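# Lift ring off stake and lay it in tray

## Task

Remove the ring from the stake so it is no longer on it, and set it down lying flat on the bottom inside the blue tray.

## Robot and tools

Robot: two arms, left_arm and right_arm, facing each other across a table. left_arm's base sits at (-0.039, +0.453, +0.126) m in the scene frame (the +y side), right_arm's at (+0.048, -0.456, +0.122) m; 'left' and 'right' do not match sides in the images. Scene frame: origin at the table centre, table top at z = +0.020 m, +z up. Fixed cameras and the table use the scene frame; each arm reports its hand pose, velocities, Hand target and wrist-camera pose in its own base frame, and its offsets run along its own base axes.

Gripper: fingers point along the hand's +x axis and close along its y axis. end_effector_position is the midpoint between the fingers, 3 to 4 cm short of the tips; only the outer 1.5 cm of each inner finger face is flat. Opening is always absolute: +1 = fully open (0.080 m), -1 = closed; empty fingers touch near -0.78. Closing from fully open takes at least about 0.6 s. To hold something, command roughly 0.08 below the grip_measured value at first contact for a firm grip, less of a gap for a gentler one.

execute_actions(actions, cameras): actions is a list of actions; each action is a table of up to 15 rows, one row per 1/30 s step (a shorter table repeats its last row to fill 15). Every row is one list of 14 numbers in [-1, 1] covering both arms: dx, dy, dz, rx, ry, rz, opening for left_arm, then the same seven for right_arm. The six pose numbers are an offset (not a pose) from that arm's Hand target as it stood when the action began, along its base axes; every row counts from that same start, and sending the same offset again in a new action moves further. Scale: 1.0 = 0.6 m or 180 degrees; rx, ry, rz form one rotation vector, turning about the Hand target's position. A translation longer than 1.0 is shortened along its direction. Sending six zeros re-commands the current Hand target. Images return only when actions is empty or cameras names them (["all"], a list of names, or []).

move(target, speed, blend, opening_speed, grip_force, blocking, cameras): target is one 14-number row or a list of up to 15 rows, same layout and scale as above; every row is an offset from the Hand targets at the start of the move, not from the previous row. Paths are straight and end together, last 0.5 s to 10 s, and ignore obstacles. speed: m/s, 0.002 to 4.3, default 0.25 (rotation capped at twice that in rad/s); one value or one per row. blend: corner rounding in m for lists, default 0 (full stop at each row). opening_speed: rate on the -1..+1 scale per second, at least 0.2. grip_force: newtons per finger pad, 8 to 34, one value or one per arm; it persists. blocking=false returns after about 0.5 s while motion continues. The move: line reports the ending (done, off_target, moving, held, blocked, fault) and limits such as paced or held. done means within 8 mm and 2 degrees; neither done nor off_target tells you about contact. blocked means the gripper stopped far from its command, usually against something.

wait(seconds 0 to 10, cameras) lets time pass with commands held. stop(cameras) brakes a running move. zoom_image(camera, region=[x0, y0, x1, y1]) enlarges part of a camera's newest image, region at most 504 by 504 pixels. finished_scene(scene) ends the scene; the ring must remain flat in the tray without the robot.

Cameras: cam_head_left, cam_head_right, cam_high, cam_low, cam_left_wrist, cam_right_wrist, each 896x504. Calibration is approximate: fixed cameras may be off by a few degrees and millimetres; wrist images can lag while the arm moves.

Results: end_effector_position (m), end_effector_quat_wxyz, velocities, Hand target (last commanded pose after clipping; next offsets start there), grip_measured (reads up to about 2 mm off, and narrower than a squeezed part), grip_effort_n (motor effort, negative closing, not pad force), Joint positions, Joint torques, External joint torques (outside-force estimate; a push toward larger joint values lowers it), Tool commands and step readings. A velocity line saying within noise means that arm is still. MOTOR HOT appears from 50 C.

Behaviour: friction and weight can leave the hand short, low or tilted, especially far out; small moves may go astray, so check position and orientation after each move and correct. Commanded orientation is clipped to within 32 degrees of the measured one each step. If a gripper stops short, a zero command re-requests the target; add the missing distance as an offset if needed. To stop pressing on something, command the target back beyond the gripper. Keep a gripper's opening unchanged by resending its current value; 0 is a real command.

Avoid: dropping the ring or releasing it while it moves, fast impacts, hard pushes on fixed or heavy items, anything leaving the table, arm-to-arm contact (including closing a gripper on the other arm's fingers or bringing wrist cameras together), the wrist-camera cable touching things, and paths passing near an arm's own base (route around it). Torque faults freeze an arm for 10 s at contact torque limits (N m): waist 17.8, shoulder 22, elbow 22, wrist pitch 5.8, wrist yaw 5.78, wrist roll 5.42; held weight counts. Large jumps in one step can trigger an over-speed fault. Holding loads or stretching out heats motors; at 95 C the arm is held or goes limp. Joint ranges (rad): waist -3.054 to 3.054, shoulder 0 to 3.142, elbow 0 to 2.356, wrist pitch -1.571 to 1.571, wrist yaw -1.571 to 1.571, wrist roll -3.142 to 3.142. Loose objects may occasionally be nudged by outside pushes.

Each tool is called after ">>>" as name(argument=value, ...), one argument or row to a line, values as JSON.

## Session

>>> execute_actions(
  actions=[],
  cameras=["cam_high", "cam_right_wrist", "cam_left_wrist"],
)

>>> zoom_image(
  camera="cam_high",
  region=[320, 200, 600, 400],
)

Scene clock: 0.00 s.
left_arm: end_effector_position=(+0.2405, -0.3438, +0.0323) grip_measured=+1.000 grip_effort_n=n/a end_effector_quat_wxyz=(+0.844, +0.455, +0.180, -0.218) | right_arm: end_effector_position=(+0.2006, -0.2822, +0.1155) grip_measured=+1.000 grip_effort_n=n/a end_effector_quat_wxyz=(-0.352, -0.462, -0.236, +0.779)
Joint positions: left_arm=[-1.221 1.964 0.868 0.287 -0.803 0.278 0.08] | right_arm=[-0.75 1.852 1.45 -1.184 0.481 1.51 0.08]
Joint velocities: within noise
Joint torques (N m): no reading
External joint torques (N m): no reading
Heat: left arm: hottest elbow 30 °C (+0.0 °C/min); right arm: hottest wrist pitch 32 °C (+0.0 °C/min).
Hand target: left_arm +0.2410, -0.3447, +0.0344; +0.846, +0.453, +0.178, -0.217 | right_arm +0.2007, -0.2826, +0.1163; -0.352, -0.462, -0.235, +0.779
Tool commands: left_gripper/opening=+1.0 right_gripper/opening=+1.0
camera_calibration:
cam_left_wrist: T_world_to_cam=[[-0.498535, -0.501135, -0.707337, -0.0150548], [-0.27967, 0.865317, -0.415947, 0.42266], [0.820516, -0.00954326, -0.571543, -0.10659], [0, 0, 0, 1]] pos_world=[0.198159, -0.374297, 0.104235]
cam_right_wrist: T_world_to_cam=[[-0.753651, 0.656146, 0.0385145, 0.343129], [0.637848, 0.74426, -0.198058, 0.142008], [-0.15862, -0.1247, -0.979433, 0.187897], [0, 0, 0, 1]] pos_world=[0.197824, -0.307403, 0.198943]
Images, in order (width x height): cam_high 896x504, cam_left_wrist 896x504, cam_right_wrist 896x504.

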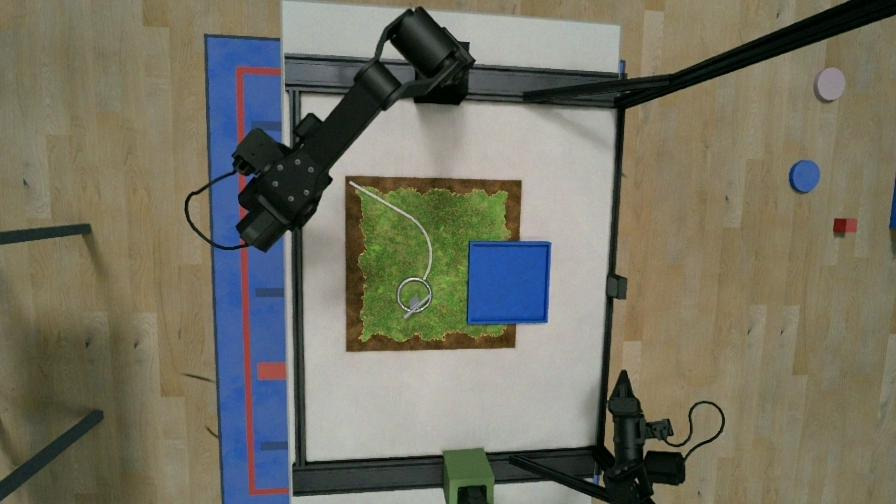

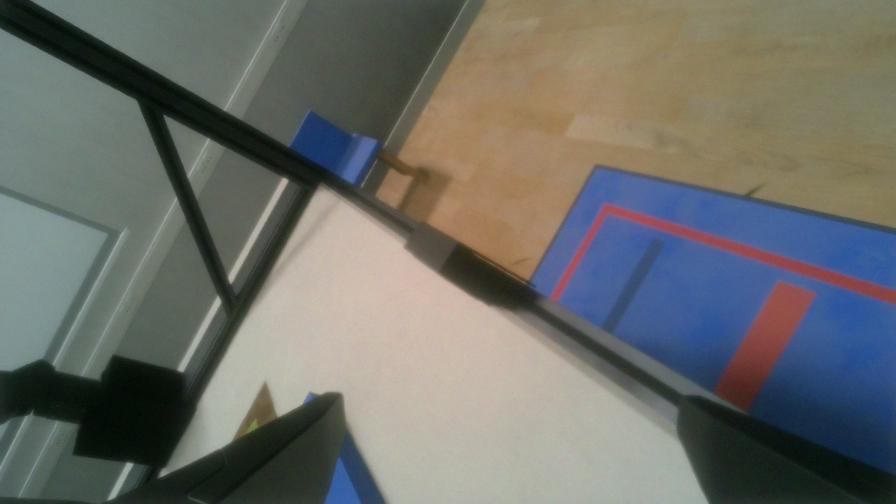

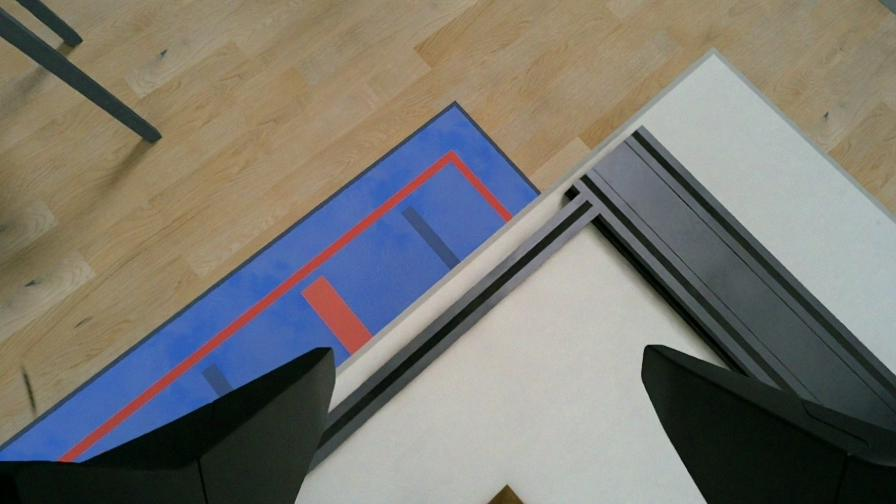

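Scaled by 1.800 from the camera's 896x504 image, which has a finer 1280x720 frame.

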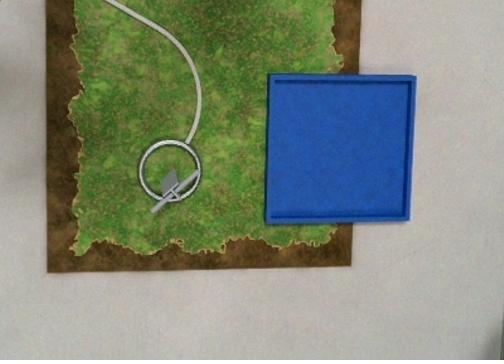

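>>> zoom_image(
  camera="cam_high",
  region=[290, 140, 450, 330],
)

>>> zoom_image(
  camera="cam_high",
  region=[385, 265, 455, 335],
)

Scaled by 2.653 from the camera's 896x504 image, which has a finer 1280x720 frame.

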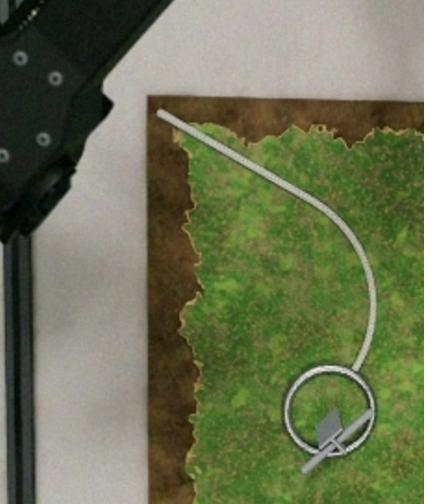

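Scaled by 7.200 from the camera's 896x504 image, which has a finer 1280x720 frame.

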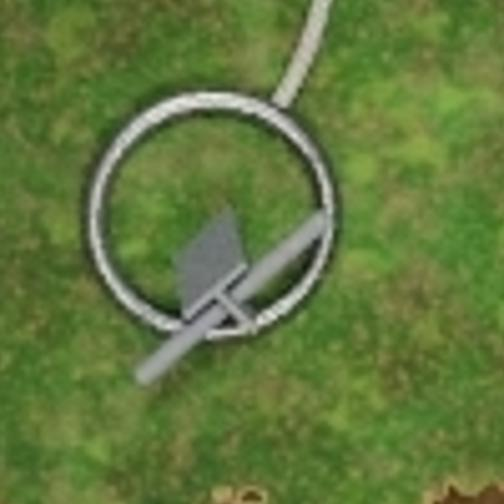

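>>> move(
  target=[0,0,0,0,0,0,1,0.4622,0.3293,-0.1605,-0.0663,-0.0687,0.8297,-0.4],
  speed=0.6,
  cameras=["cam_right_wrist"],
)

Scene clock: 187.73 s.
left_arm: end_effector_position=(+0.2405, -0.3438, +0.0323) grip_measured=+1.000 grip_effort_n=-0.7 end_effector_quat_wxyz=(+0.844, +0.455, +0.180, -0.218) | right_arm: end_effector_position=(+0.4760, -0.0857, +0.0218) grip_measured=-0.396 grip_effort_n=-16.5 end_effector_quat_wxyz=(+0.893, -0.072, +0.417, +0.153)
Joint positions: left_arm=[-1.221 1.964 0.868 0.287 -0.803 0.278 0.08] | right_arm=[-0.297 2.101 1.282 -0.159 -0.39 -0.516 0.017]
Joint torques (N m): left_arm=[-0.01 -7.32 4.31 1.19 -0.44 -0.02] | right_arm=[0.09 -7.52 7.18 1.11 -0.65 -0.21]
External joint torques (N m): left_arm=[0.04 0.13 -0.33 -0.03 -0.13 0.01] | right_arm=[0.04 1.93 1.57 -0.05 -0.43 -0.21]
Heat: left arm: hottest shoulder 38 °C (+0.0 °C/min); right arm: hottest shoulder 36 °C (+1.0 °C/min).
Hand target: left_arm +0.2410, -0.3447, +0.0344; +0.846, +0.453, +0.178, -0.217 | right_arm +0.4781, -0.0851, +0.0200; +0.893, -0.072, +0.416, +0.158
Off the commanded pose: left_arm 0.002 m, 0 deg | right_arm 0.003 m, 1 deg.
move: done
camera_calibration:
cam_right_wrist: T_world_to_cam=[[0.315291, -0.948967, -0.00732764, -0.220142], [-0.86907, -0.285627, -0.403899, 0.4351], [0.381194, 0.133714, -0.914774, -0.0718557], [0, 0, 0, 1]] pos_world=[0.474932, -0.0750232, 0.108392]
Images, in order (width x height): cam_right_wrist 896x504.

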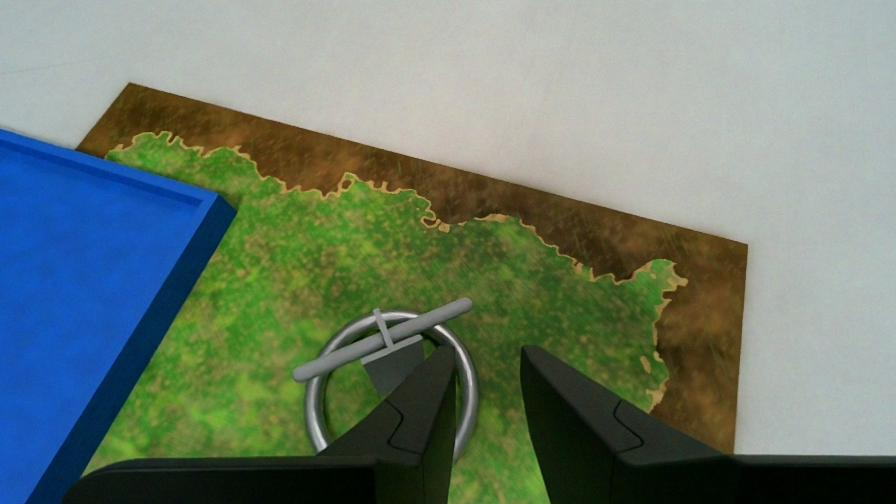

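>>> zoom_image(
  camera="cam_right_wrist",
  region=[270, 280, 540, 460],
)

Scaled by 1.867 from the camera's 896x504 image, which has a finer 1280x720 frame.

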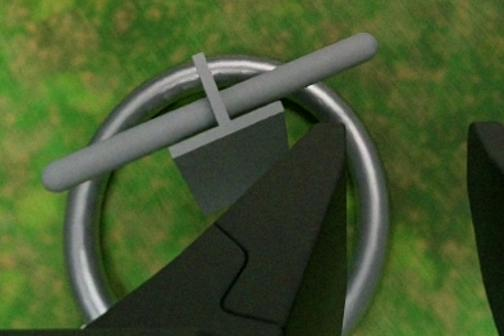

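>>> move(
  target=[
    [0,0,0,0,0,0,1,0.0015,0.0043,-0.125,0,0,0,-0.4],
    [0,0,0,0,0,0,1,0.0015,0.0043,-0.177,0,0,0,-0.4],
  ],
  speed=[0.2, 0.04],
  blend=0.005,
  cameras=["cam_right_wrist"],
)

Scene clock: 323.37 s.
left_arm: end_effector_position=(+0.2405, -0.3438, +0.0323) grip_measured=+1.000 grip_effort_n=-1.2 end_effector_quat_wxyz=(+0.844, +0.455, +0.180, -0.218) | right_arm: end_effector_position=(+0.4804, -0.0842, -0.0797) grip_measured=-0.396 grip_effort_n=-16.0 end_effector_quat_wxyz=(+0.895, -0.075, +0.412, +0.155)
Joint positions: left_arm=[-1.221 1.964 0.868 0.287 -0.803 0.278 0.08] | right_arm=[-0.291 2.37 1.235 0.168 -0.392 -0.516 0.017]
Joint torques (N m): left_arm=[-0.05 -7.36 4.27 1.19 -0.42 -0.05] | right_arm=[0.05 -7.46 4.97 1.48 -0.44 -0.01]
External joint torques (N m): left_arm=[-0.06 0.11 -0.38 -0.04 -0.1 -0.01] | right_arm=[0 2.56 0.38 0.29 -0.22 -0.01]
Heat: left arm: hottest shoulder 40 °C (+1.0 °C/min); right arm: hottest shoulder 34 °C (+1.0 °C/min).
Hand target: left_arm +0.2410, -0.3447, +0.0344; +0.846, +0.453, +0.178, -0.217 | right_arm +0.4790, -0.0826, -0.0862; +0.893, -0.072, +0.416, +0.157
Off the commanded pose: left_arm 0.002 m, 0 deg | right_arm 0.007 m, 1 deg.
move: done
camera_calibration:
cam_right_wrist: T_world_to_cam=[[0.321242, -0.946994, -0.00237077, -0.223115], [-0.863096, -0.29175, -0.412246, 0.39438], [0.389703, 0.134477, -0.91107, -0.17031], [0, 0, 0, 1]] pos_world=[0.478432, -0.0733254, 0.00688813]
Images, in order (width x height): cam_right_wrist 896x504.

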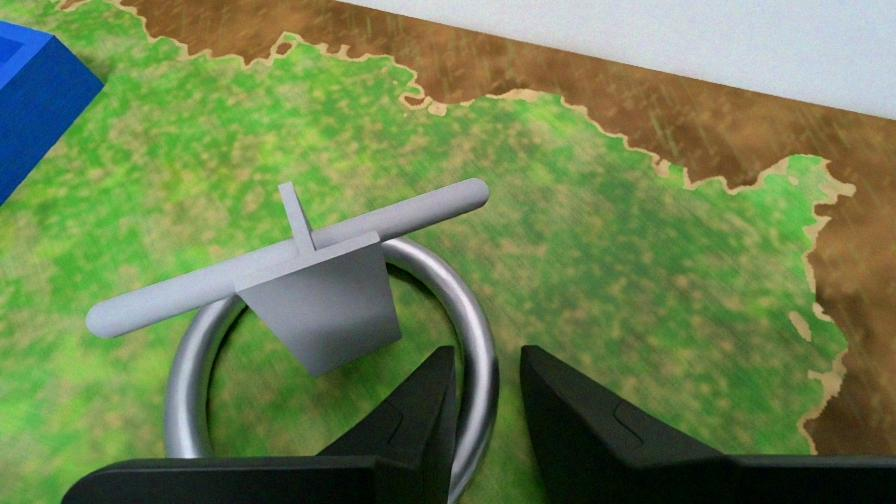

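>>> move(
  target=[
    [0,0,0,0,0,0,1,0,0,-0.0035,0,0,0,-0.4],
    [0,0,0,0,0,0,1,0,0,-0.0035,0,0,0,-0.76],
  ],
  speed=0.03,
  cameras=["cam_right_wrist"],
)

Scene clock: 385.33 s.
left_arm: end_effector_position=(+0.2405, -0.3438, +0.0323) grip_measured=+1.000 grip_effort_n=-0.7 end_effector_quat_wxyz=(+0.844, +0.455, +0.180, -0.218) | right_arm: end_effector_position=(+0.4815, -0.0841, -0.0802) grip_measured=-0.624 grip_effort_n=-83.5 end_effector_quat_wxyz=(+0.896, -0.076, +0.410, +0.155)
Joint positions: left_arm=[-1.221 1.964 0.868 0.287 -0.803 0.278 0.08] | right_arm=[-0.291 2.374 1.235 0.179 -0.393 -0.516 0.007]
Joint torques (N m): left_arm=[-0.05 -7.33 4.18 1.19 -0.43 -0.03] | right_arm=[0.07 -7.18 5.01 1.15 -0.39 -0.01]
External joint torques (N m): left_arm=[-0.09 0.18 -0.54 -0.05 -0.11 0] | right_arm=[0.06 2.86 0.43 -0.06 -0.17 -0.02]
Heat: left arm: hottest shoulder 40 °C (+0.0 °C/min); right arm: hottest shoulder 35 °C (+1.0 °C/min).
Hand target: left_arm +0.2410, -0.3447, +0.0344; +0.846, +0.453, +0.178, -0.217 | right_arm +0.4790, -0.0824, -0.0883; +0.893, -0.072, +0.416, +0.158
Off the commanded pose: left_arm 0.002 m, 0 deg | right_arm 0.009 m, 1 deg.
move: off_target (right_arm)
camera_calibration:
cam_right_wrist: T_world_to_cam=[[0.322207, -0.946669, 0.000648048, -0.223515], [-0.860108, -0.293031, -0.41755, 0.393048], [0.395471, 0.13398, -0.908654, -0.173857], [0, 0, 0, 1]] pos_world=[0.478837, -0.0731265, 0.00628606]
Images, in order (width x height): cam_right_wrist 896x504.

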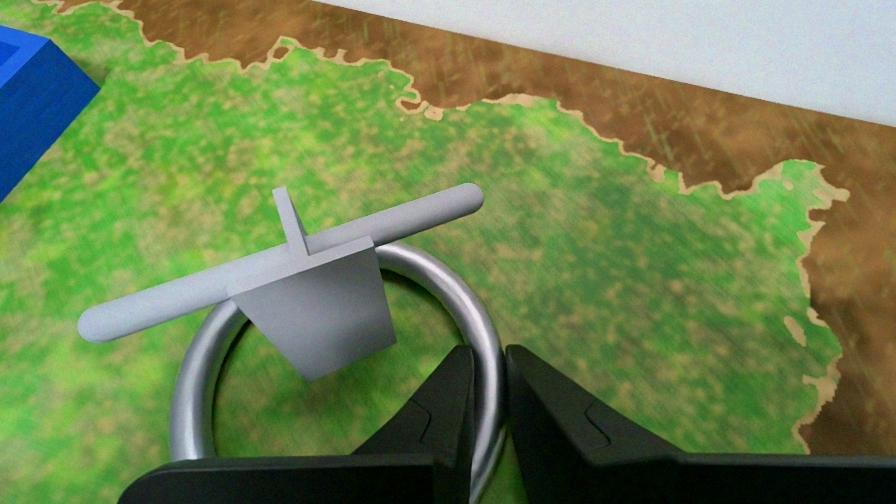

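>>> move(
  target=[
    [0,0,0,0,0,0,1,0.0433,-0.0168,0.0305,0,0,0,-0.76],
    [0,0,0,0,0,0,1,0.0453,-0.013,0.0722,0,0,0,-0.76],
  ],
  speed=0.05,
  blend=0.005,
  cameras=["cam_right_wrist"],
)

Scene clock: 467.53 s.
left_arm: end_effector_position=(+0.2405, -0.3438, +0.0323) grip_measured=+1.000 grip_effort_n=-1.2 end_effector_quat_wxyz=(+0.844, +0.455, +0.180, -0.218) | right_arm: end_effector_position=(+0.4995, -0.0897, -0.0572) grip_measured=-0.624 grip_effort_n=-83.5 end_effector_quat_wxyz=(+0.887, -0.066, +0.429, +0.159)
Joint positions: left_arm=[-1.221 1.964 0.868 0.287 -0.803 0.278 0.08] | right_arm=[-0.291 2.365 1.381 -0.023 -0.393 -0.516 0.007]
Joint torques (N m): left_arm=[-0.03 -7.4 4.29 1.19 -0.43 -0.03] | right_arm=[0.09 -11.97 6.59 1.24 -0.38 0.01]
External joint torques (N m): left_arm=[-0.01 0.17 -0.47 -0.07 -0.11 0] | right_arm=[0.11 -1.52 1.51 0.09 -0.16 0]
Heat: left arm: hottest shoulder 41 °C (+0.0 °C/min); right arm: hottest shoulder 37 °C (+1.0 °C/min).
Hand target: left_arm +0.2410, -0.3447, +0.0344; +0.846, +0.453, +0.178, -0.217 | right_arm +0.5061, -0.0903, -0.0450; +0.893, -0.072, +0.416, +0.158
Off the commanded pose: left_arm 0.002 m, 0 deg | right_arm 0.014 m, 2 deg.
move: off_target (right_arm)
camera_calibration:
cam_right_wrist: T_world_to_cam=[[0.321332, -0.946593, -0.0266092, -0.235783], [-0.878193, -0.287365, -0.382358, 0.428074], [0.354291, 0.146232, -0.923631, -0.138574], [0, 0, 0, 1]] pos_world=[0.500792, -0.0799129, 0.0294126]
Images, in order (width x height): cam_right_wrist 896x504.

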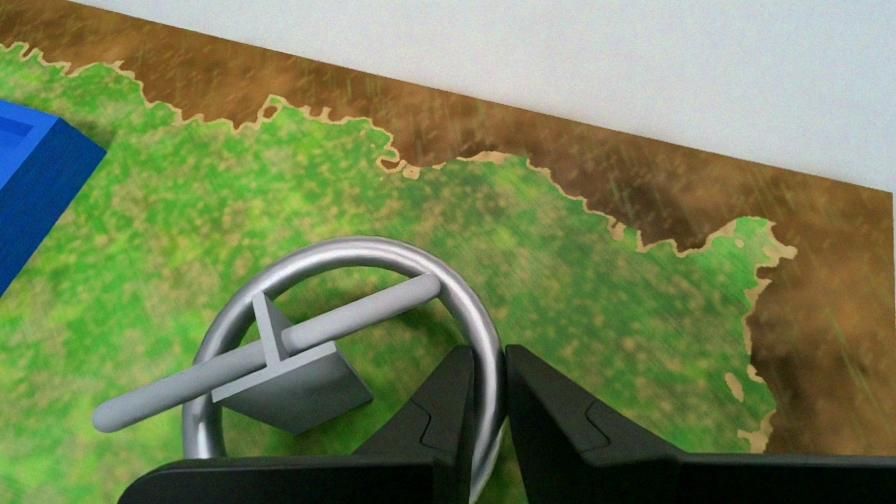

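>>> move(
  target=[0,0,0,0,0,0,1,0.0023,0.0143,0.0068,-0.0941,-0.0339,0,-0.76],
  speed=0.08,
  cameras=["cam_right_wrist"],
)

Scene clock: 606.53 s.
left_arm: end_effector_position=(+0.2405, -0.3438, +0.0323) grip_measured=+1.000 grip_effort_n=-0.7 end_effector_quat_wxyz=(+0.844, +0.455, +0.180, -0.218) | right_arm: end_effector_position=(+0.5052, -0.0807, -0.0485) grip_measured=-0.624 grip_effort_n=-83.5 end_effector_quat_wxyz=(+0.891, -0.203, +0.394, +0.095)
Joint positions: left_arm=[-1.221 1.964 0.868 0.287 -0.803 0.278 0.08] | right_arm=[-0.2 2.305 1.238 0.22 -0.143 -0.603 0.007]
Joint torques (N m): left_arm=[-0.07 -7.4 4.25 1.19 -0.42 -0.03] | right_arm=[0.07 -11.2 4.75 1.98 0.24 -0.18]
External joint torques (N m): left_arm=[-0.07 0.06 -0.36 -0.03 -0.11 0] | right_arm=[0.14 -1.14 -0.24 0.63 0.32 -0.2]
Heat: left arm: hottest shoulder 42 °C (+0.0 °C/min); right arm: hottest shoulder 53 °C (+4.0 °C/min). Fold the right arm in close to its base, or ease its load, before you think long.
Hand target: left_arm +0.2410, -0.3447, +0.0344; +0.846, +0.453, +0.178, -0.217 | right_arm +0.5075, -0.0818, -0.0409; +0.893, -0.211, +0.387, +0.090
Off the commanded pose: left_arm 0.002 m, 0 deg | right_arm 0.008 m, 1 deg.
MOTOR HOT: joint 2 (shoulder) of the right arm reports 53 °C; the controller stops that arm at 95 °C. To cool a motor, set the load down, stop pushing, or move to a pose that needs little force.
move: done
camera_calibration:
cam_right_wrist: T_world_to_cam=[[0.313675, -0.907474, 0.279463, -0.20695], [-0.830532, -0.404869, -0.382488, 0.405443], [0.460244, -0.112126, -0.880683, -0.206139], [0, 0, 0, 1]] pos_world=[0.496523, -0.0467637, 0.0313694]
Images, in order (width x height): cam_right_wrist 896x504.

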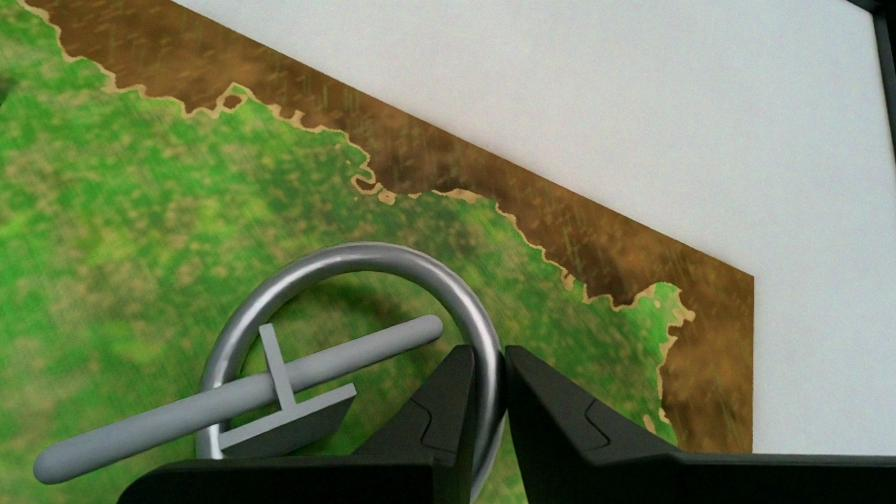

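>>> move(
  target=[0,0,0,0,0,0,1,0.003,0,0.04,0,0,0,-0.76],
  speed=0.05,
  cameras=["cam_right_wrist"],
)

Scene clock: 630.60 s.
left_arm: end_effector_position=(+0.2405, -0.3438, +0.0323) grip_measured=+1.000 grip_effort_n=-0.7 end_effector_quat_wxyz=(+0.844, +0.455, +0.180, -0.218) | right_arm: end_effector_position=(+0.5024, -0.0803, -0.0308) grip_measured=-0.624 grip_effort_n=-83.5 end_effector_quat_wxyz=(+0.888, -0.204, +0.401, +0.095)
Joint positions: left_arm=[-1.221 1.964 0.868 0.287 -0.803 0.278 0.08] | right_arm=[-0.199 2.25 1.24 0.149 -0.137 -0.604 0.007]
Joint torques (N m): left_arm=[0.05 -7.39 4.22 1.2 -0.42 -0.04] | right_arm=[0.04 -11.56 6.94 1.5 0.01 -0.15]
External joint torques (N m): left_arm=[0.05 0.12 -0.49 -0.04 -0.1 -0.01] | right_arm=[-0.07 -1.58 1.71 0.16 0.1 -0.16]
Heat: left arm: hottest shoulder 42 °C (+0.0 °C/min); right arm: hottest shoulder 59 °C (+8.1 °C/min). Fold the right arm in close to its base, or ease its load, before you think long.
Hand target: left_arm +0.2410, -0.3447, +0.0344; +0.846, +0.453, +0.178, -0.217 | right_arm +0.5093, -0.0817, -0.0169; +0.893, -0.211, +0.387, +0.091
Off the commanded pose: left_arm 0.002 m, 0 deg | right_arm 0.016 m, 2 deg.
MOTOR HOT: still on. Joint 2 (shoulder) of the right arm reports 59 °C.
move: off_target (right_arm)
camera_calibration:
cam_right_wrist: T_world_to_cam=[[0.316149, -0.907251, 0.277391, -0.211987], [-0.836433, -0.40453, -0.369776, 0.413459], [0.447693, -0.115115, -0.886747, -0.183282], [0, 0, 0, 1]] pos_world=[0.494905, -0.0461674, 0.0491657]
Images, in order (width x height): cam_right_wrist 896x504.

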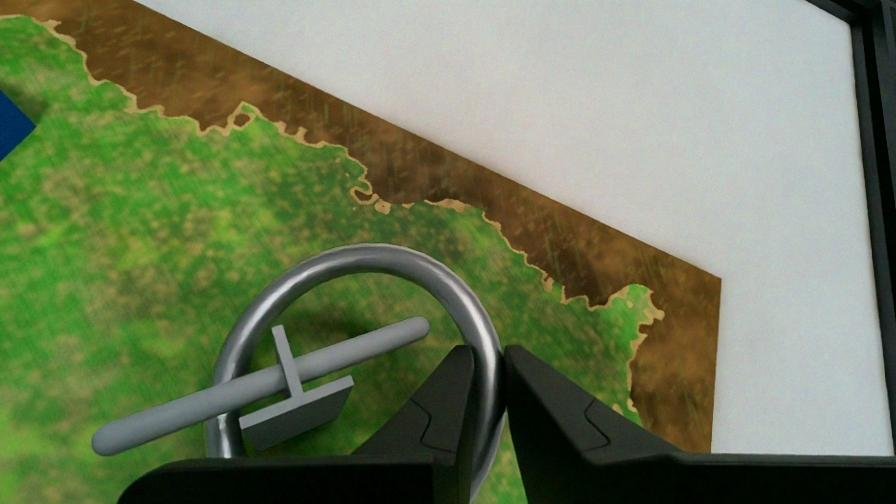

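>>> move(
  target=[
    [0,0,0,0,0,0,1,0,0,0.011,0,0,0,-0.76],
    [0,0,0,0,0,0,1,-0.031,0.0262,0.011,0,0,0,-0.76],
  ],
  speed=0.05,
  blend=0.002,
  cameras=["cam_right_wrist"],
)

Scene clock: 680.07 s.
left_arm: end_effector_position=(+0.2405, -0.3438, +0.0323) grip_measured=+1.000 grip_effort_n=-0.7 end_effector_quat_wxyz=(+0.844, +0.455, +0.180, -0.218) | right_arm: end_effector_position=(+0.4889, -0.0656, -0.0193) grip_measured=-0.624 grip_effort_n=-83.5 end_effector_quat_wxyz=(+0.889, -0.211, +0.395, +0.096)
Joint positions: left_arm=[-1.221 1.964 0.868 0.287 -0.803 0.278 0.08] | right_arm=[-0.169 2.174 1.153 0.175 -0.117 -0.594 0.007]
Joint torques (N m): left_arm=[-0.02 -7.42 4.21 1.19 -0.43 -0.03] | right_arm=[0.04 -11.15 4.91 1.88 0.03 0.22]
External joint torques (N m): left_arm=[0.02 0.13 -0.55 -0.07 -0.11 0.01] | right_arm=[0.05 -1.72 -0.22 0.54 0.1 0.2]
Heat: left arm: hottest shoulder 43 °C (+1.0 °C/min); right arm: hottest shoulder 63 °C (+6.1 °C/min). Fold the right arm in close to its base, or ease its load, before you think long.
Hand target: left_arm +0.2410, -0.3447, +0.0344; +0.846, +0.453, +0.178, -0.217 | right_arm +0.4908, -0.0660, -0.0102; +0.893, -0.211, +0.387, +0.091
Off the commanded pose: left_arm 0.002 m, 0 deg | right_arm 0.009 m, 1 deg.
MOTOR HOT: still on. Joint 2 (shoulder) of the right arm reports 63 °C.
move: off_target (right_arm)
camera_calibration:
cam_right_wrist: T_world_to_cam=[[0.321252, -0.901235, 0.290813, -0.199413], [-0.828359, -0.416251, -0.374909, 0.407565], [0.458933, -0.120457, -0.880267, -0.17113], [0, 0, 0, 1]] pos_world=[0.480209, -0.0306829, 0.0601515]
Images, in order (width x height): cam_right_wrist 896x504.

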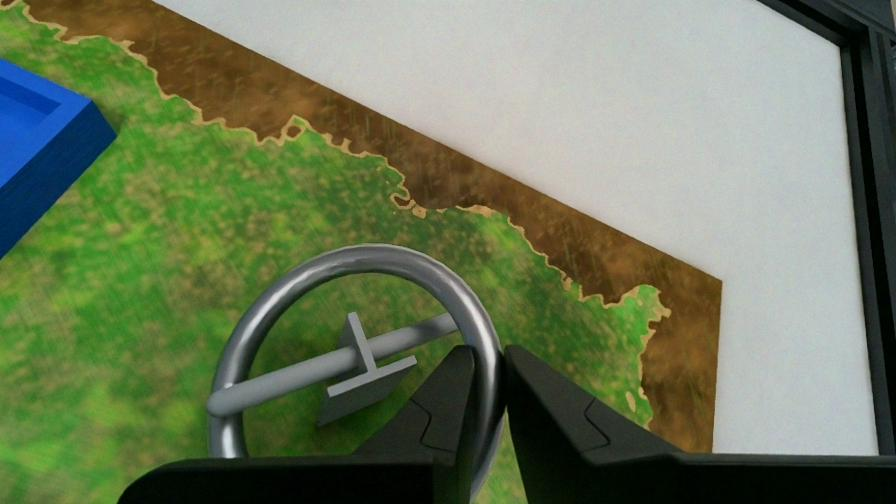

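>>> move(
  target=[0,0,0,0,0,0,1,-0.0231,0.016,0.0052,-0.0261,-0.0094,0,-0.76],
  speed=0.05,
  cameras=["cam_right_wrist"],
)

Scene clock: 711.60 s.
left_arm: end_effector_position=(+0.2405, -0.3438, +0.0323) grip_measured=+1.000 grip_effort_n=-1.2 end_effector_quat_wxyz=(+0.844, +0.455, +0.180, -0.218) | right_arm: end_effector_position=(+0.4750, -0.0561, -0.0160) grip_measured=-0.624 grip_effort_n=-83.5 end_effector_quat_wxyz=(+0.886, -0.243, +0.386, +0.075)
Joint positions: left_arm=[-1.221 1.964 0.868 0.287 -0.803 0.278 0.08] | right_arm=[-0.128 2.121 1.046 0.269 -0.034 -0.605 0.007]
Joint torques (N m): left_arm=[-0.06 -7.4 4.23 1.18 -0.43 -0.02] | right_arm=[0.12 -10.6 4.68 1.96 0.1 -0.16]
External joint torques (N m): left_arm=[-0.06 0.11 -0.44 -0.05 -0.11 0.01] | right_arm=[0.18 -1.66 -0.33 0.57 0.13 -0.18]
Heat: left arm: hottest shoulder 43 °C (+1.0 °C/min); right arm: hottest shoulder 57 °C (-5.0 °C/min). Fold the right arm in close to its base, or ease its load, before you think long.
Hand target: left_arm +0.2410, -0.3447, +0.0344; +0.846, +0.453, +0.178, -0.217 | right_arm +0.4768, -0.0564, -0.0072; +0.889, -0.249, +0.377, +0.072
Off the commanded pose: left_arm 0.002 m, 0 deg | right_arm 0.009 m, 1 deg.
MOTOR HOT: still on. Joint 2 (shoulder) of the right arm reports 57 °C.
move: off_target (right_arm)
camera_calibration:
cam_right_wrist: T_world_to_cam=[[0.305136, -0.879346, 0.365573, -0.177265], [-0.820712, -0.437536, -0.367415, 0.396467], [0.483036, -0.187919, -0.855197, -0.175529], [0, 0, 0, 1]] pos_world=[0.464262, -0.0153934, 0.0603595]
Images, in order (width x height): cam_right_wrist 896x504.

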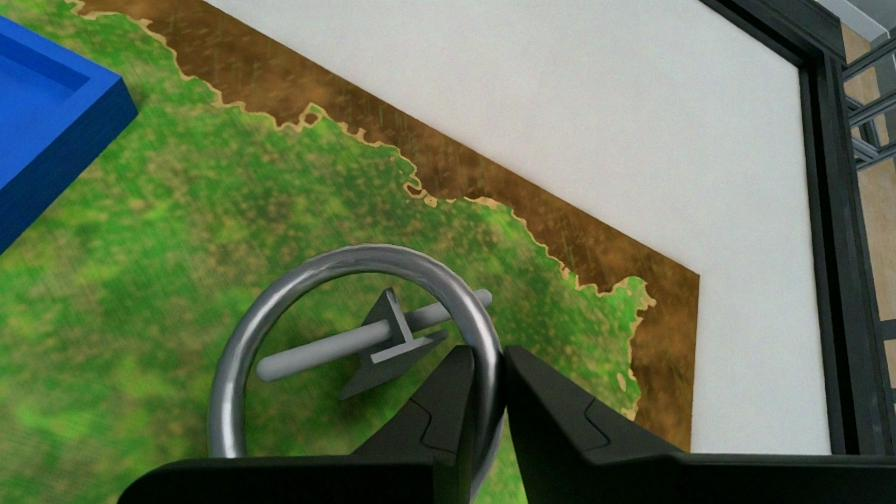

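>>> move(
  target=[
    [0,0,0,0,0,0,1,-0.0035,0.004,0.001,0,0,0,-0.76],
    [0,0,0,0,0,0,1,-0.0035,0.004,0.083,0,0,0,-0.76],
  ],
  speed=[0.05,0.07],
  blend=0.002,
  cameras=["cam_right_wrist"],
)

Scene clock: 744.20 s.
left_arm: end_effector_position=(+0.2405, -0.3438, +0.0323) grip_measured=+1.000 grip_effort_n=-0.7 end_effector_quat_wxyz=(+0.844, +0.455, +0.180, -0.218) | right_arm: end_effector_position=(+0.4694, -0.0533, +0.0303) grip_measured=-0.624 grip_effort_n=-83.5 end_effector_quat_wxyz=(+0.884, -0.244, +0.390, +0.077)
Joint positions: left_arm=[-1.221 1.964 0.868 0.287 -0.803 0.278 0.08] | right_arm=[-0.122 1.98 1.07 0.094 -0.03 -0.605 0.007]
Joint torques (N m): left_arm=[-0.04 -7.41 4.26 1.2 -0.42 -0.03] | right_arm=[0.11 -9.85 7.37 1.61 0.11 -0.03]
External joint torques (N m): left_arm=[-0.06 0.13 -0.48 -0.05 -0.09 0.01] | right_arm=[0.07 -1.19 1.72 0.21 0.15 -0.05]
Heat: left arm: hottest shoulder 43 °C (+0.0 °C/min); right arm: hottest shoulder 58 °C (-4.1 °C/min). Fold the right arm in close to its base, or ease its load, before you think long.
Hand target: left_arm +0.2410, -0.3447, +0.0344; +0.846, +0.453, +0.178, -0.217 | right_arm +0.4748, -0.0539, +0.0426; +0.889, -0.249, +0.377, +0.072
Off the commanded pose: left_arm 0.002 m, 0 deg | right_arm 0.013 m, 2 deg.
MOTOR HOT: still on. Joint 2 (shoulder) of the right arm reports 58 °C.
move: off_target (right_arm); blend cut to 0.0016 m at target 1
camera_calibration:
cam_right_wrist: T_world_to_cam=[[0.310903, -0.877791, 0.364448, -0.192533], [-0.822795, -0.440518, -0.359099, 0.410704], [0.47576, -0.188221, -0.8592, -0.129184], [0, 0, 0, 1]] pos_world=[0.459245, -0.0123962, 0.106657]
Images, in order (width x height): cam_right_wrist 896x504.

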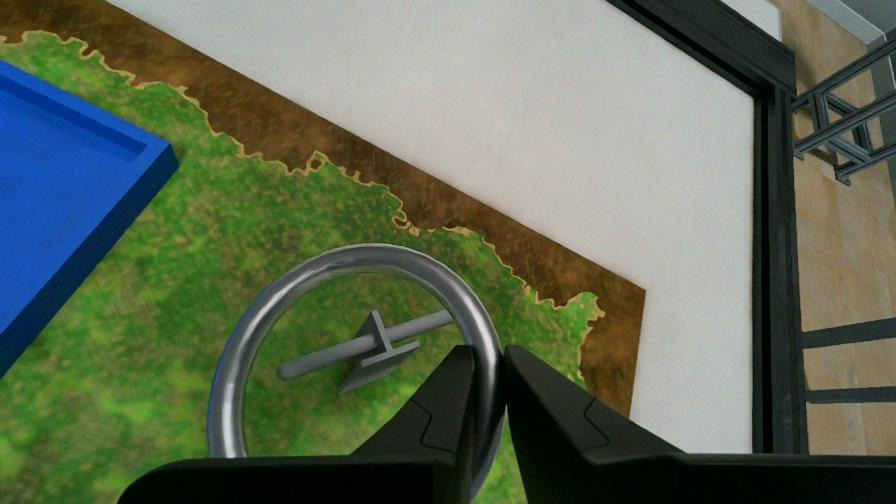

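>>> move(
  target=[
    [0,0,0,0,0,0,1,-0.0413,0.3182,-0.0677,0.1202,0.0433,0,-0.76],
    [0,0,0,0,0,0,1,-0.043,0.3182,-0.141,0.1202,0.0433,0,-0.76],
  ],
  speed=[0.18,0.1],
  blend=0.02,
  cameras=["cam_right_wrist", "cam_high"],
)

Scene clock: 782.17 s.
left_arm: end_effector_position=(+0.2405, -0.3438, +0.0323) grip_measured=+1.000 grip_effort_n=-0.7 end_effector_quat_wxyz=(+0.844, +0.455, +0.180, -0.218) | right_arm: end_effector_position=(+0.4496, +0.1360, -0.0399) grip_measured=-0.624 grip_effort_n=-83.5 end_effector_quat_wxyz=(+0.893, -0.077, +0.415, +0.156)
Joint positions: left_arm=[-1.221 1.964 0.868 0.287 -0.803 0.278 0.08] | right_arm=[0.282 2.169 1.049 0.248 -0.038 -0.058 0.007]
Joint torques (N m): left_arm=[-0.07 -7.35 4.25 1.2 -0.43 -0.05] | right_arm=[0.06 -7.83 4.85 1.86 -0.32 0.22]
External joint torques (N m): left_arm=[-0.11 0.08 -0.36 -0.02 -0.12 -0.01] | right_arm=[0.06 1.18 0.08 0.52 -0.29 0.22]
Heat: left arm: hottest shoulder 43 °C (+0.0 °C/min); right arm: hottest shoulder 58 °C (+1.0 °C/min). Fold the right arm in close to its base, or ease its load, before you think long.
Hand target: left_arm +0.2410, -0.3447, +0.0344; +0.846, +0.453, +0.178, -0.217 | right_arm +0.4491, +0.1370, -0.0419; +0.893, -0.072, +0.416, +0.158
Off the commanded pose: left_arm 0.002 m, 0 deg | right_arm 0.002 m, 1 deg.
MOTOR HOT: still on. Joint 2 (shoulder) of the right arm reports 58 °C.
move: done
camera_calibration:
cam_right_wrist: T_world_to_cam=[[0.326057, -0.94535, -0.00102105, -0.00690368], [-0.86395, -0.297542, -0.406275, 0.44978], [0.383768, 0.133351, -0.91375, -0.148995], [0, 0, 0, 1]] pos_world=[0.448018, 0.147171, 0.0465829]
Images, in order (width x height): cam_high 896x504, cam_right_wrist 896x504.

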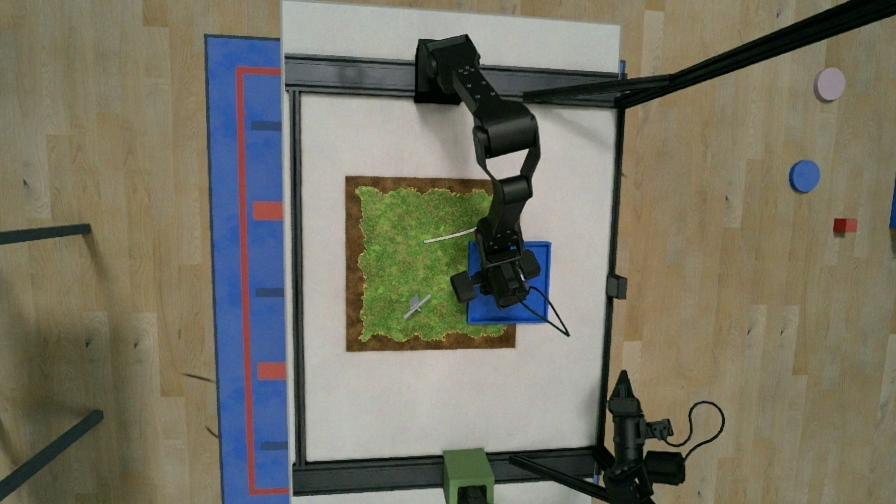

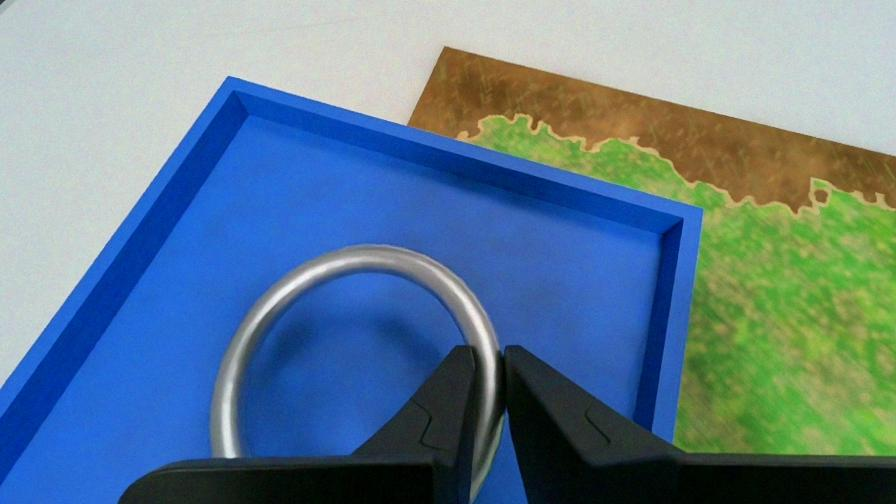

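>>> move(
  target=[0,0,0,0,0,0,1,0,0,-0.0402,0.0314,0.0113,0,-0.76],
  speed=0.06,
)

>>> move(
  target=[0,0,0,0,0,0,1,0,0,-0.019,0,0,0,-0.72],
  speed=0.02,
  grip_force=[34, 14],
  cameras=["cam_right_wrist"],
)

Scene clock: 845.80 s.
left_arm: end_effector_position=(+0.2405, -0.3438, +0.0323) grip_measured=+1.000 grip_effort_n=-0.7 end_effector_quat_wxyz=(+0.844, +0.455, +0.180, -0.218) | right_arm: end_effector_position=(+0.4491, +0.1365, -0.0638) grip_measured=-0.624 grip_effort_n=-83.5 end_effector_quat_wxyz=(+0.888, -0.031, +0.423, +0.177)
Joint positions: left_arm=[-1.221 1.964 0.868 0.287 -0.803 0.278 0.08] | right_arm=[0.252 2.248 1.049 0.322 -0.136 -0.015 0.007]
Joint torques (N m): left_arm=[-0.02 -7.39 4.24 1.19 -0.44 -0.04] | right_arm=[-0.2 -7.65 4.72 1.89 -0.53 0.21]
External joint torques (N m): left_arm=[0 0.13 -0.46 -0.05 -0.12 0] | right_arm=[-0.14 1.47 0.32 0.57 -0.47 0.21]
Heat: left arm: hottest shoulder 43 °C (+0.0 °C/min); right arm: hottest shoulder 49 °C (-8.0 °C/min). Fold the right arm in close to its base, or ease its load, before you think long.
Hand target: left_arm +0.2410, -0.3447, +0.0344; +0.846, +0.453, +0.178, -0.217 | right_arm +0.4490, +0.1370, -0.0660; +0.888, -0.026, +0.424, +0.179
Off the commanded pose: left_arm 0.002 m, 0 deg | right_arm 0.002 m, 1 deg.
MOTOR HOT: still on. Joint 2 (shoulder) of the right arm reports 49 °C.
move: done

Scene clock: 846.70 s.
left_arm: end_effector_position=(+0.2405, -0.3438, +0.0323) grip_measured=+1.000 grip_effort_n=-0.7 end_effector_quat_wxyz=(+0.844, +0.455, +0.180, -0.218) | right_arm: end_effector_position=(+0.4501, +0.1371, -0.0722) grip_measured=-0.603 grip_effort_n=-42.6 end_effector_quat_wxyz=(+0.890, -0.029, +0.419, +0.179)
Joint positions: left_arm=[-1.221 1.964 0.868 0.287 -0.803 0.278 0.08] | right_arm=[0.251 2.279 1.049 0.36 -0.14 -0.013 0.008]
Joint torques (N m): left_arm=[0.04 -7.4 4.29 1.2 -0.41 -0.03] | right_arm=[-0.15 -6.93 4.76 1.68 -0.34 0.16]
External joint torques (N m): left_arm=[0.08 0.06 -0.37 -0.02 -0.1 0] | right_arm=[-0.09 2.3 0.45 0.34 -0.28 0.17]
Heat: left arm: hottest shoulder 43 °C (+0.0 °C/min); right arm: hottest shoulder 49 °C (-8.0 °C/min). Fold the right arm in close to its base, or ease its load, before you think long.
Hand target: left_arm +0.2410, -0.3447, +0.0344; +0.846, +0.453, +0.178, -0.217 | right_arm +0.4491, +0.1369, -0.0775; +0.888, -0.026, +0.424, +0.179
Off the commanded pose: left_arm 0.002 m, 0 deg | right_arm 0.005 m, 1 deg.
MOTOR HOT: still on. Joint 2 (shoulder) of the right arm reports 49 °C.
grip_force (N): 34, 14
move: done
camera_calibration:
cam_right_wrist: T_world_to_cam=[[0.325623, -0.939468, -0.10663, -0.0143277], [-0.875248, -0.256847, -0.409843, 0.436655], [0.357647, 0.226782, -0.905902, -0.179347], [0, 0, 0, 1]] pos_world=[0.450989, 0.139366, 0.0149613]
Images, in order (width x height): cam_right_wrist 896x504.

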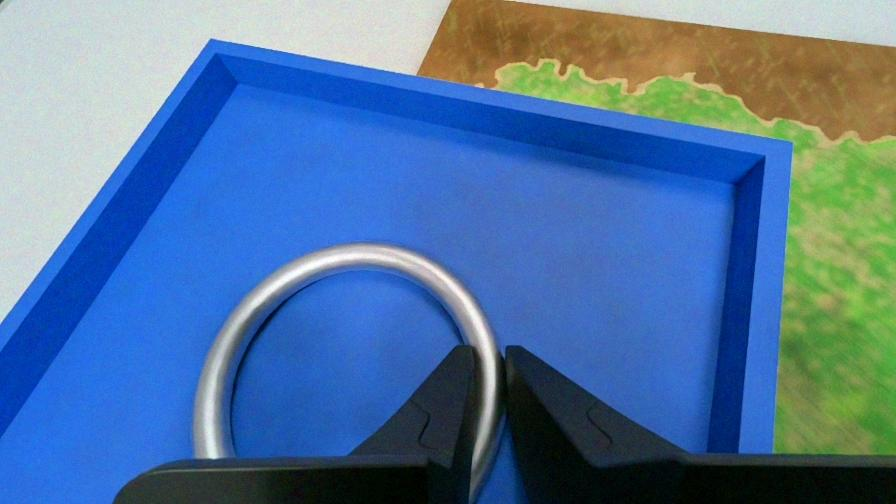

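>>> move(
  target=[
    [0,0,0,0,0,0,1,0.001,0,0.006,0,0,0,-0.72],
    [0,0,0,0,0,0,1,0.001,0,0.006,0,0,0,-0.42],
    [0,0,0,0,0,0,1,0.001,0,0.06,0,0,0,-0.42],
  ],
  speed=[0.03,0.03,0.06],
  opening_speed=0.3,
  cameras=["cam_right_wrist"],
)

Scene clock: 864.10 s.
left_arm: end_effector_position=(+0.2405, -0.3438, +0.0323) grip_measured=+1.000 grip_effort_n=-0.7 end_effector_quat_wxyz=(+0.844, +0.455, +0.180, -0.218) | right_arm: end_effector_position=(+0.4457, +0.1359, -0.0492) grip_measured=-0.424 grip_effort_n=18.4 end_effector_quat_wxyz=(+0.884, -0.030, +0.431, +0.178)
Joint positions: left_arm=[-1.221 1.964 0.868 0.287 -0.803 0.278 0.08] | right_arm=[0.251 2.193 1.05 0.247 -0.141 -0.013 0.016]
Joint torques (N m): left_arm=[-0.07 -7.44 4.24 1.2 -0.43 -0.03] | right_arm=[-0.22 -9.98 5.59 1.29 -0.31 0.15]
External joint torques (N m): left_arm=[-0.02 0.06 -0.47 -0.05 -0.12 0.01] | right_arm=[-0.17 -0.88 0.91 -0.03 -0.24 0.15]
Heat: left arm: hottest shoulder 43 °C (+0.0 °C/min); right arm: hottest shoulder 47 °C (-6.1 °C/min).
Hand target: left_arm +0.2410, -0.3447, +0.0344; +0.846, +0.453, +0.178, -0.217 | right_arm +0.4496, +0.1369, -0.0415; +0.888, -0.026, +0.424, +0.179
Off the commanded pose: left_arm 0.002 m, 0 deg | right_arm 0.009 m, 1 deg.
MOTOR HOT: cleared for the motors of the right arm.
grip_force (N): 34, 14
move: off_target (right_arm)
camera_calibration:
cam_right_wrist: T_world_to_cam=[[0.322995, -0.940019, -0.109719, -0.0103909], [-0.885681, -0.259377, -0.385087, 0.448121], [0.33353, 0.221558, -0.916335, -0.145767], [0, 0, 0, 1]] pos_world=[0.448867, 0.138761, 0.0378542]
Images, in order (width x height): cam_right_wrist 896x504.

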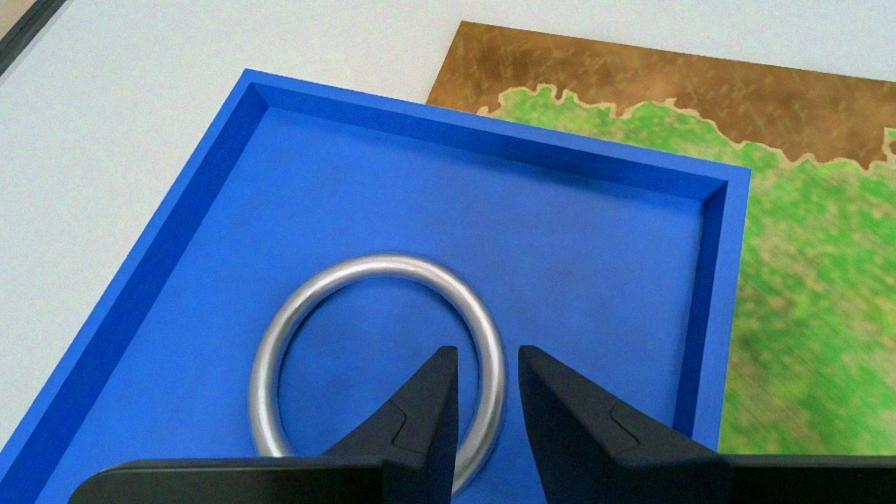

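>>> move(
  target=[
    [0,0,0,0,0,0,1,0,0,0.08,0,0,0,-0.42],
    [0,0,0,0,0,0,1,-0.1,0,0.2,0,0,0,-0.42],
  ],
  speed=0.2,
  blend=0.02,
  cameras=["cam_right_wrist", "cam_high"],
)

Scene clock: 873.63 s.
left_arm: end_effector_position=(+0.2405, -0.3438, +0.0323) grip_measured=+1.000 grip_effort_n=-1.2 end_effector_quat_wxyz=(+0.844, +0.455, +0.180, -0.218) | right_arm: end_effector_position=(+0.3913, +0.1377, +0.0768) grip_measured=-0.424 grip_effort_n=17.9 end_effector_quat_wxyz=(+0.886, -0.027, +0.425, +0.182)
Joint positions: left_arm=[-1.221 1.964 0.868 0.287 -0.803 0.278 0.08] | right_arm=[0.295 1.702 0.959 -0.133 -0.121 0.022 0.016]
Joint torques (N m): left_arm=[-0.06 -7.38 4.25 1.2 -0.43 -0.03] | right_arm=[0.16 -7.76 5.45 1.33 0.12 0.19]
External joint torques (N m): left_arm=[-0.14 0.1 -0.42 -0.04 -0.1 0.01] | right_arm=[0.16 -0.74 -0.59 -0.01 0.18 0.19]
Heat: left arm: hottest shoulder 43 °C (+0.0 °C/min); right arm: hottest shoulder 50 °C (-2.0 °C/min). Fold the right arm in close to its base, or ease its load, before you think long.
Hand target: left_arm +0.2410, -0.3447, +0.0344; +0.846, +0.453, +0.178, -0.217 | right_arm +0.3896, +0.1370, +0.0785; +0.888, -0.026, +0.424, +0.179
Off the commanded pose: left_arm 0.002 m, 0 deg | right_arm 0.002 m, 0 deg.
MOTOR HOT: joint 2 (shoulder) of the right arm reports 50 °C; the controller stops that arm at 95 °C. To cool a motor, set the load down, stop pushing, or move to a pose that needs little force.
grip_force (N): 34, 14
move: done
camera_calibration:
cam_right_wrist: T_world_to_cam=[[0.328632, -0.937392, -0.115318, 0.0204772], [-0.879486, -0.25923, -0.399128, 0.447629], [0.344246, 0.232587, -0.909614, -0.0186363], [0, 0, 0, 1]] pos_world=[0.393369, 0.139569, 0.164071]
Images, in order (width x height): cam_high 896x504, cam_right_wrist 896x504.

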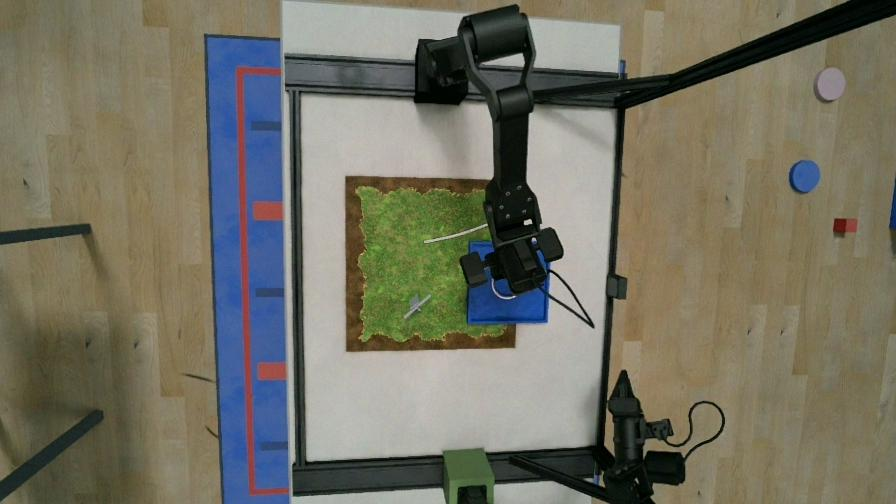

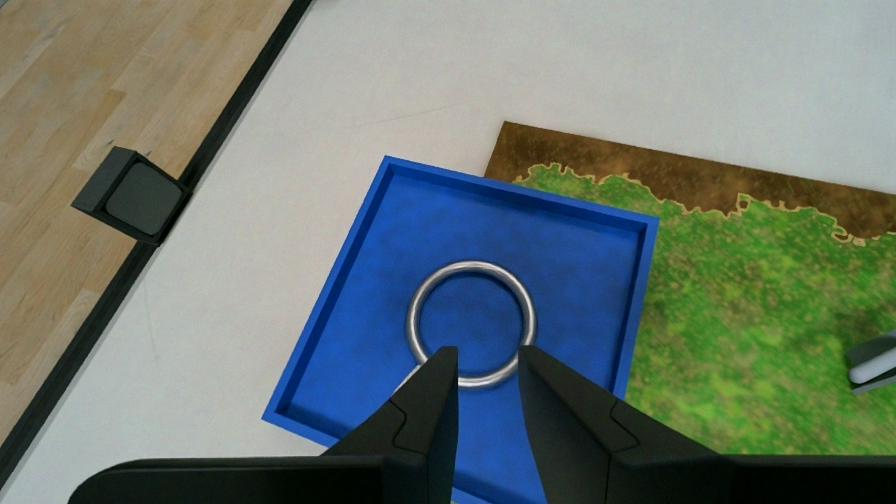

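>>> finished_scene(
  scene=2,
)

The scene is finished: the task was done.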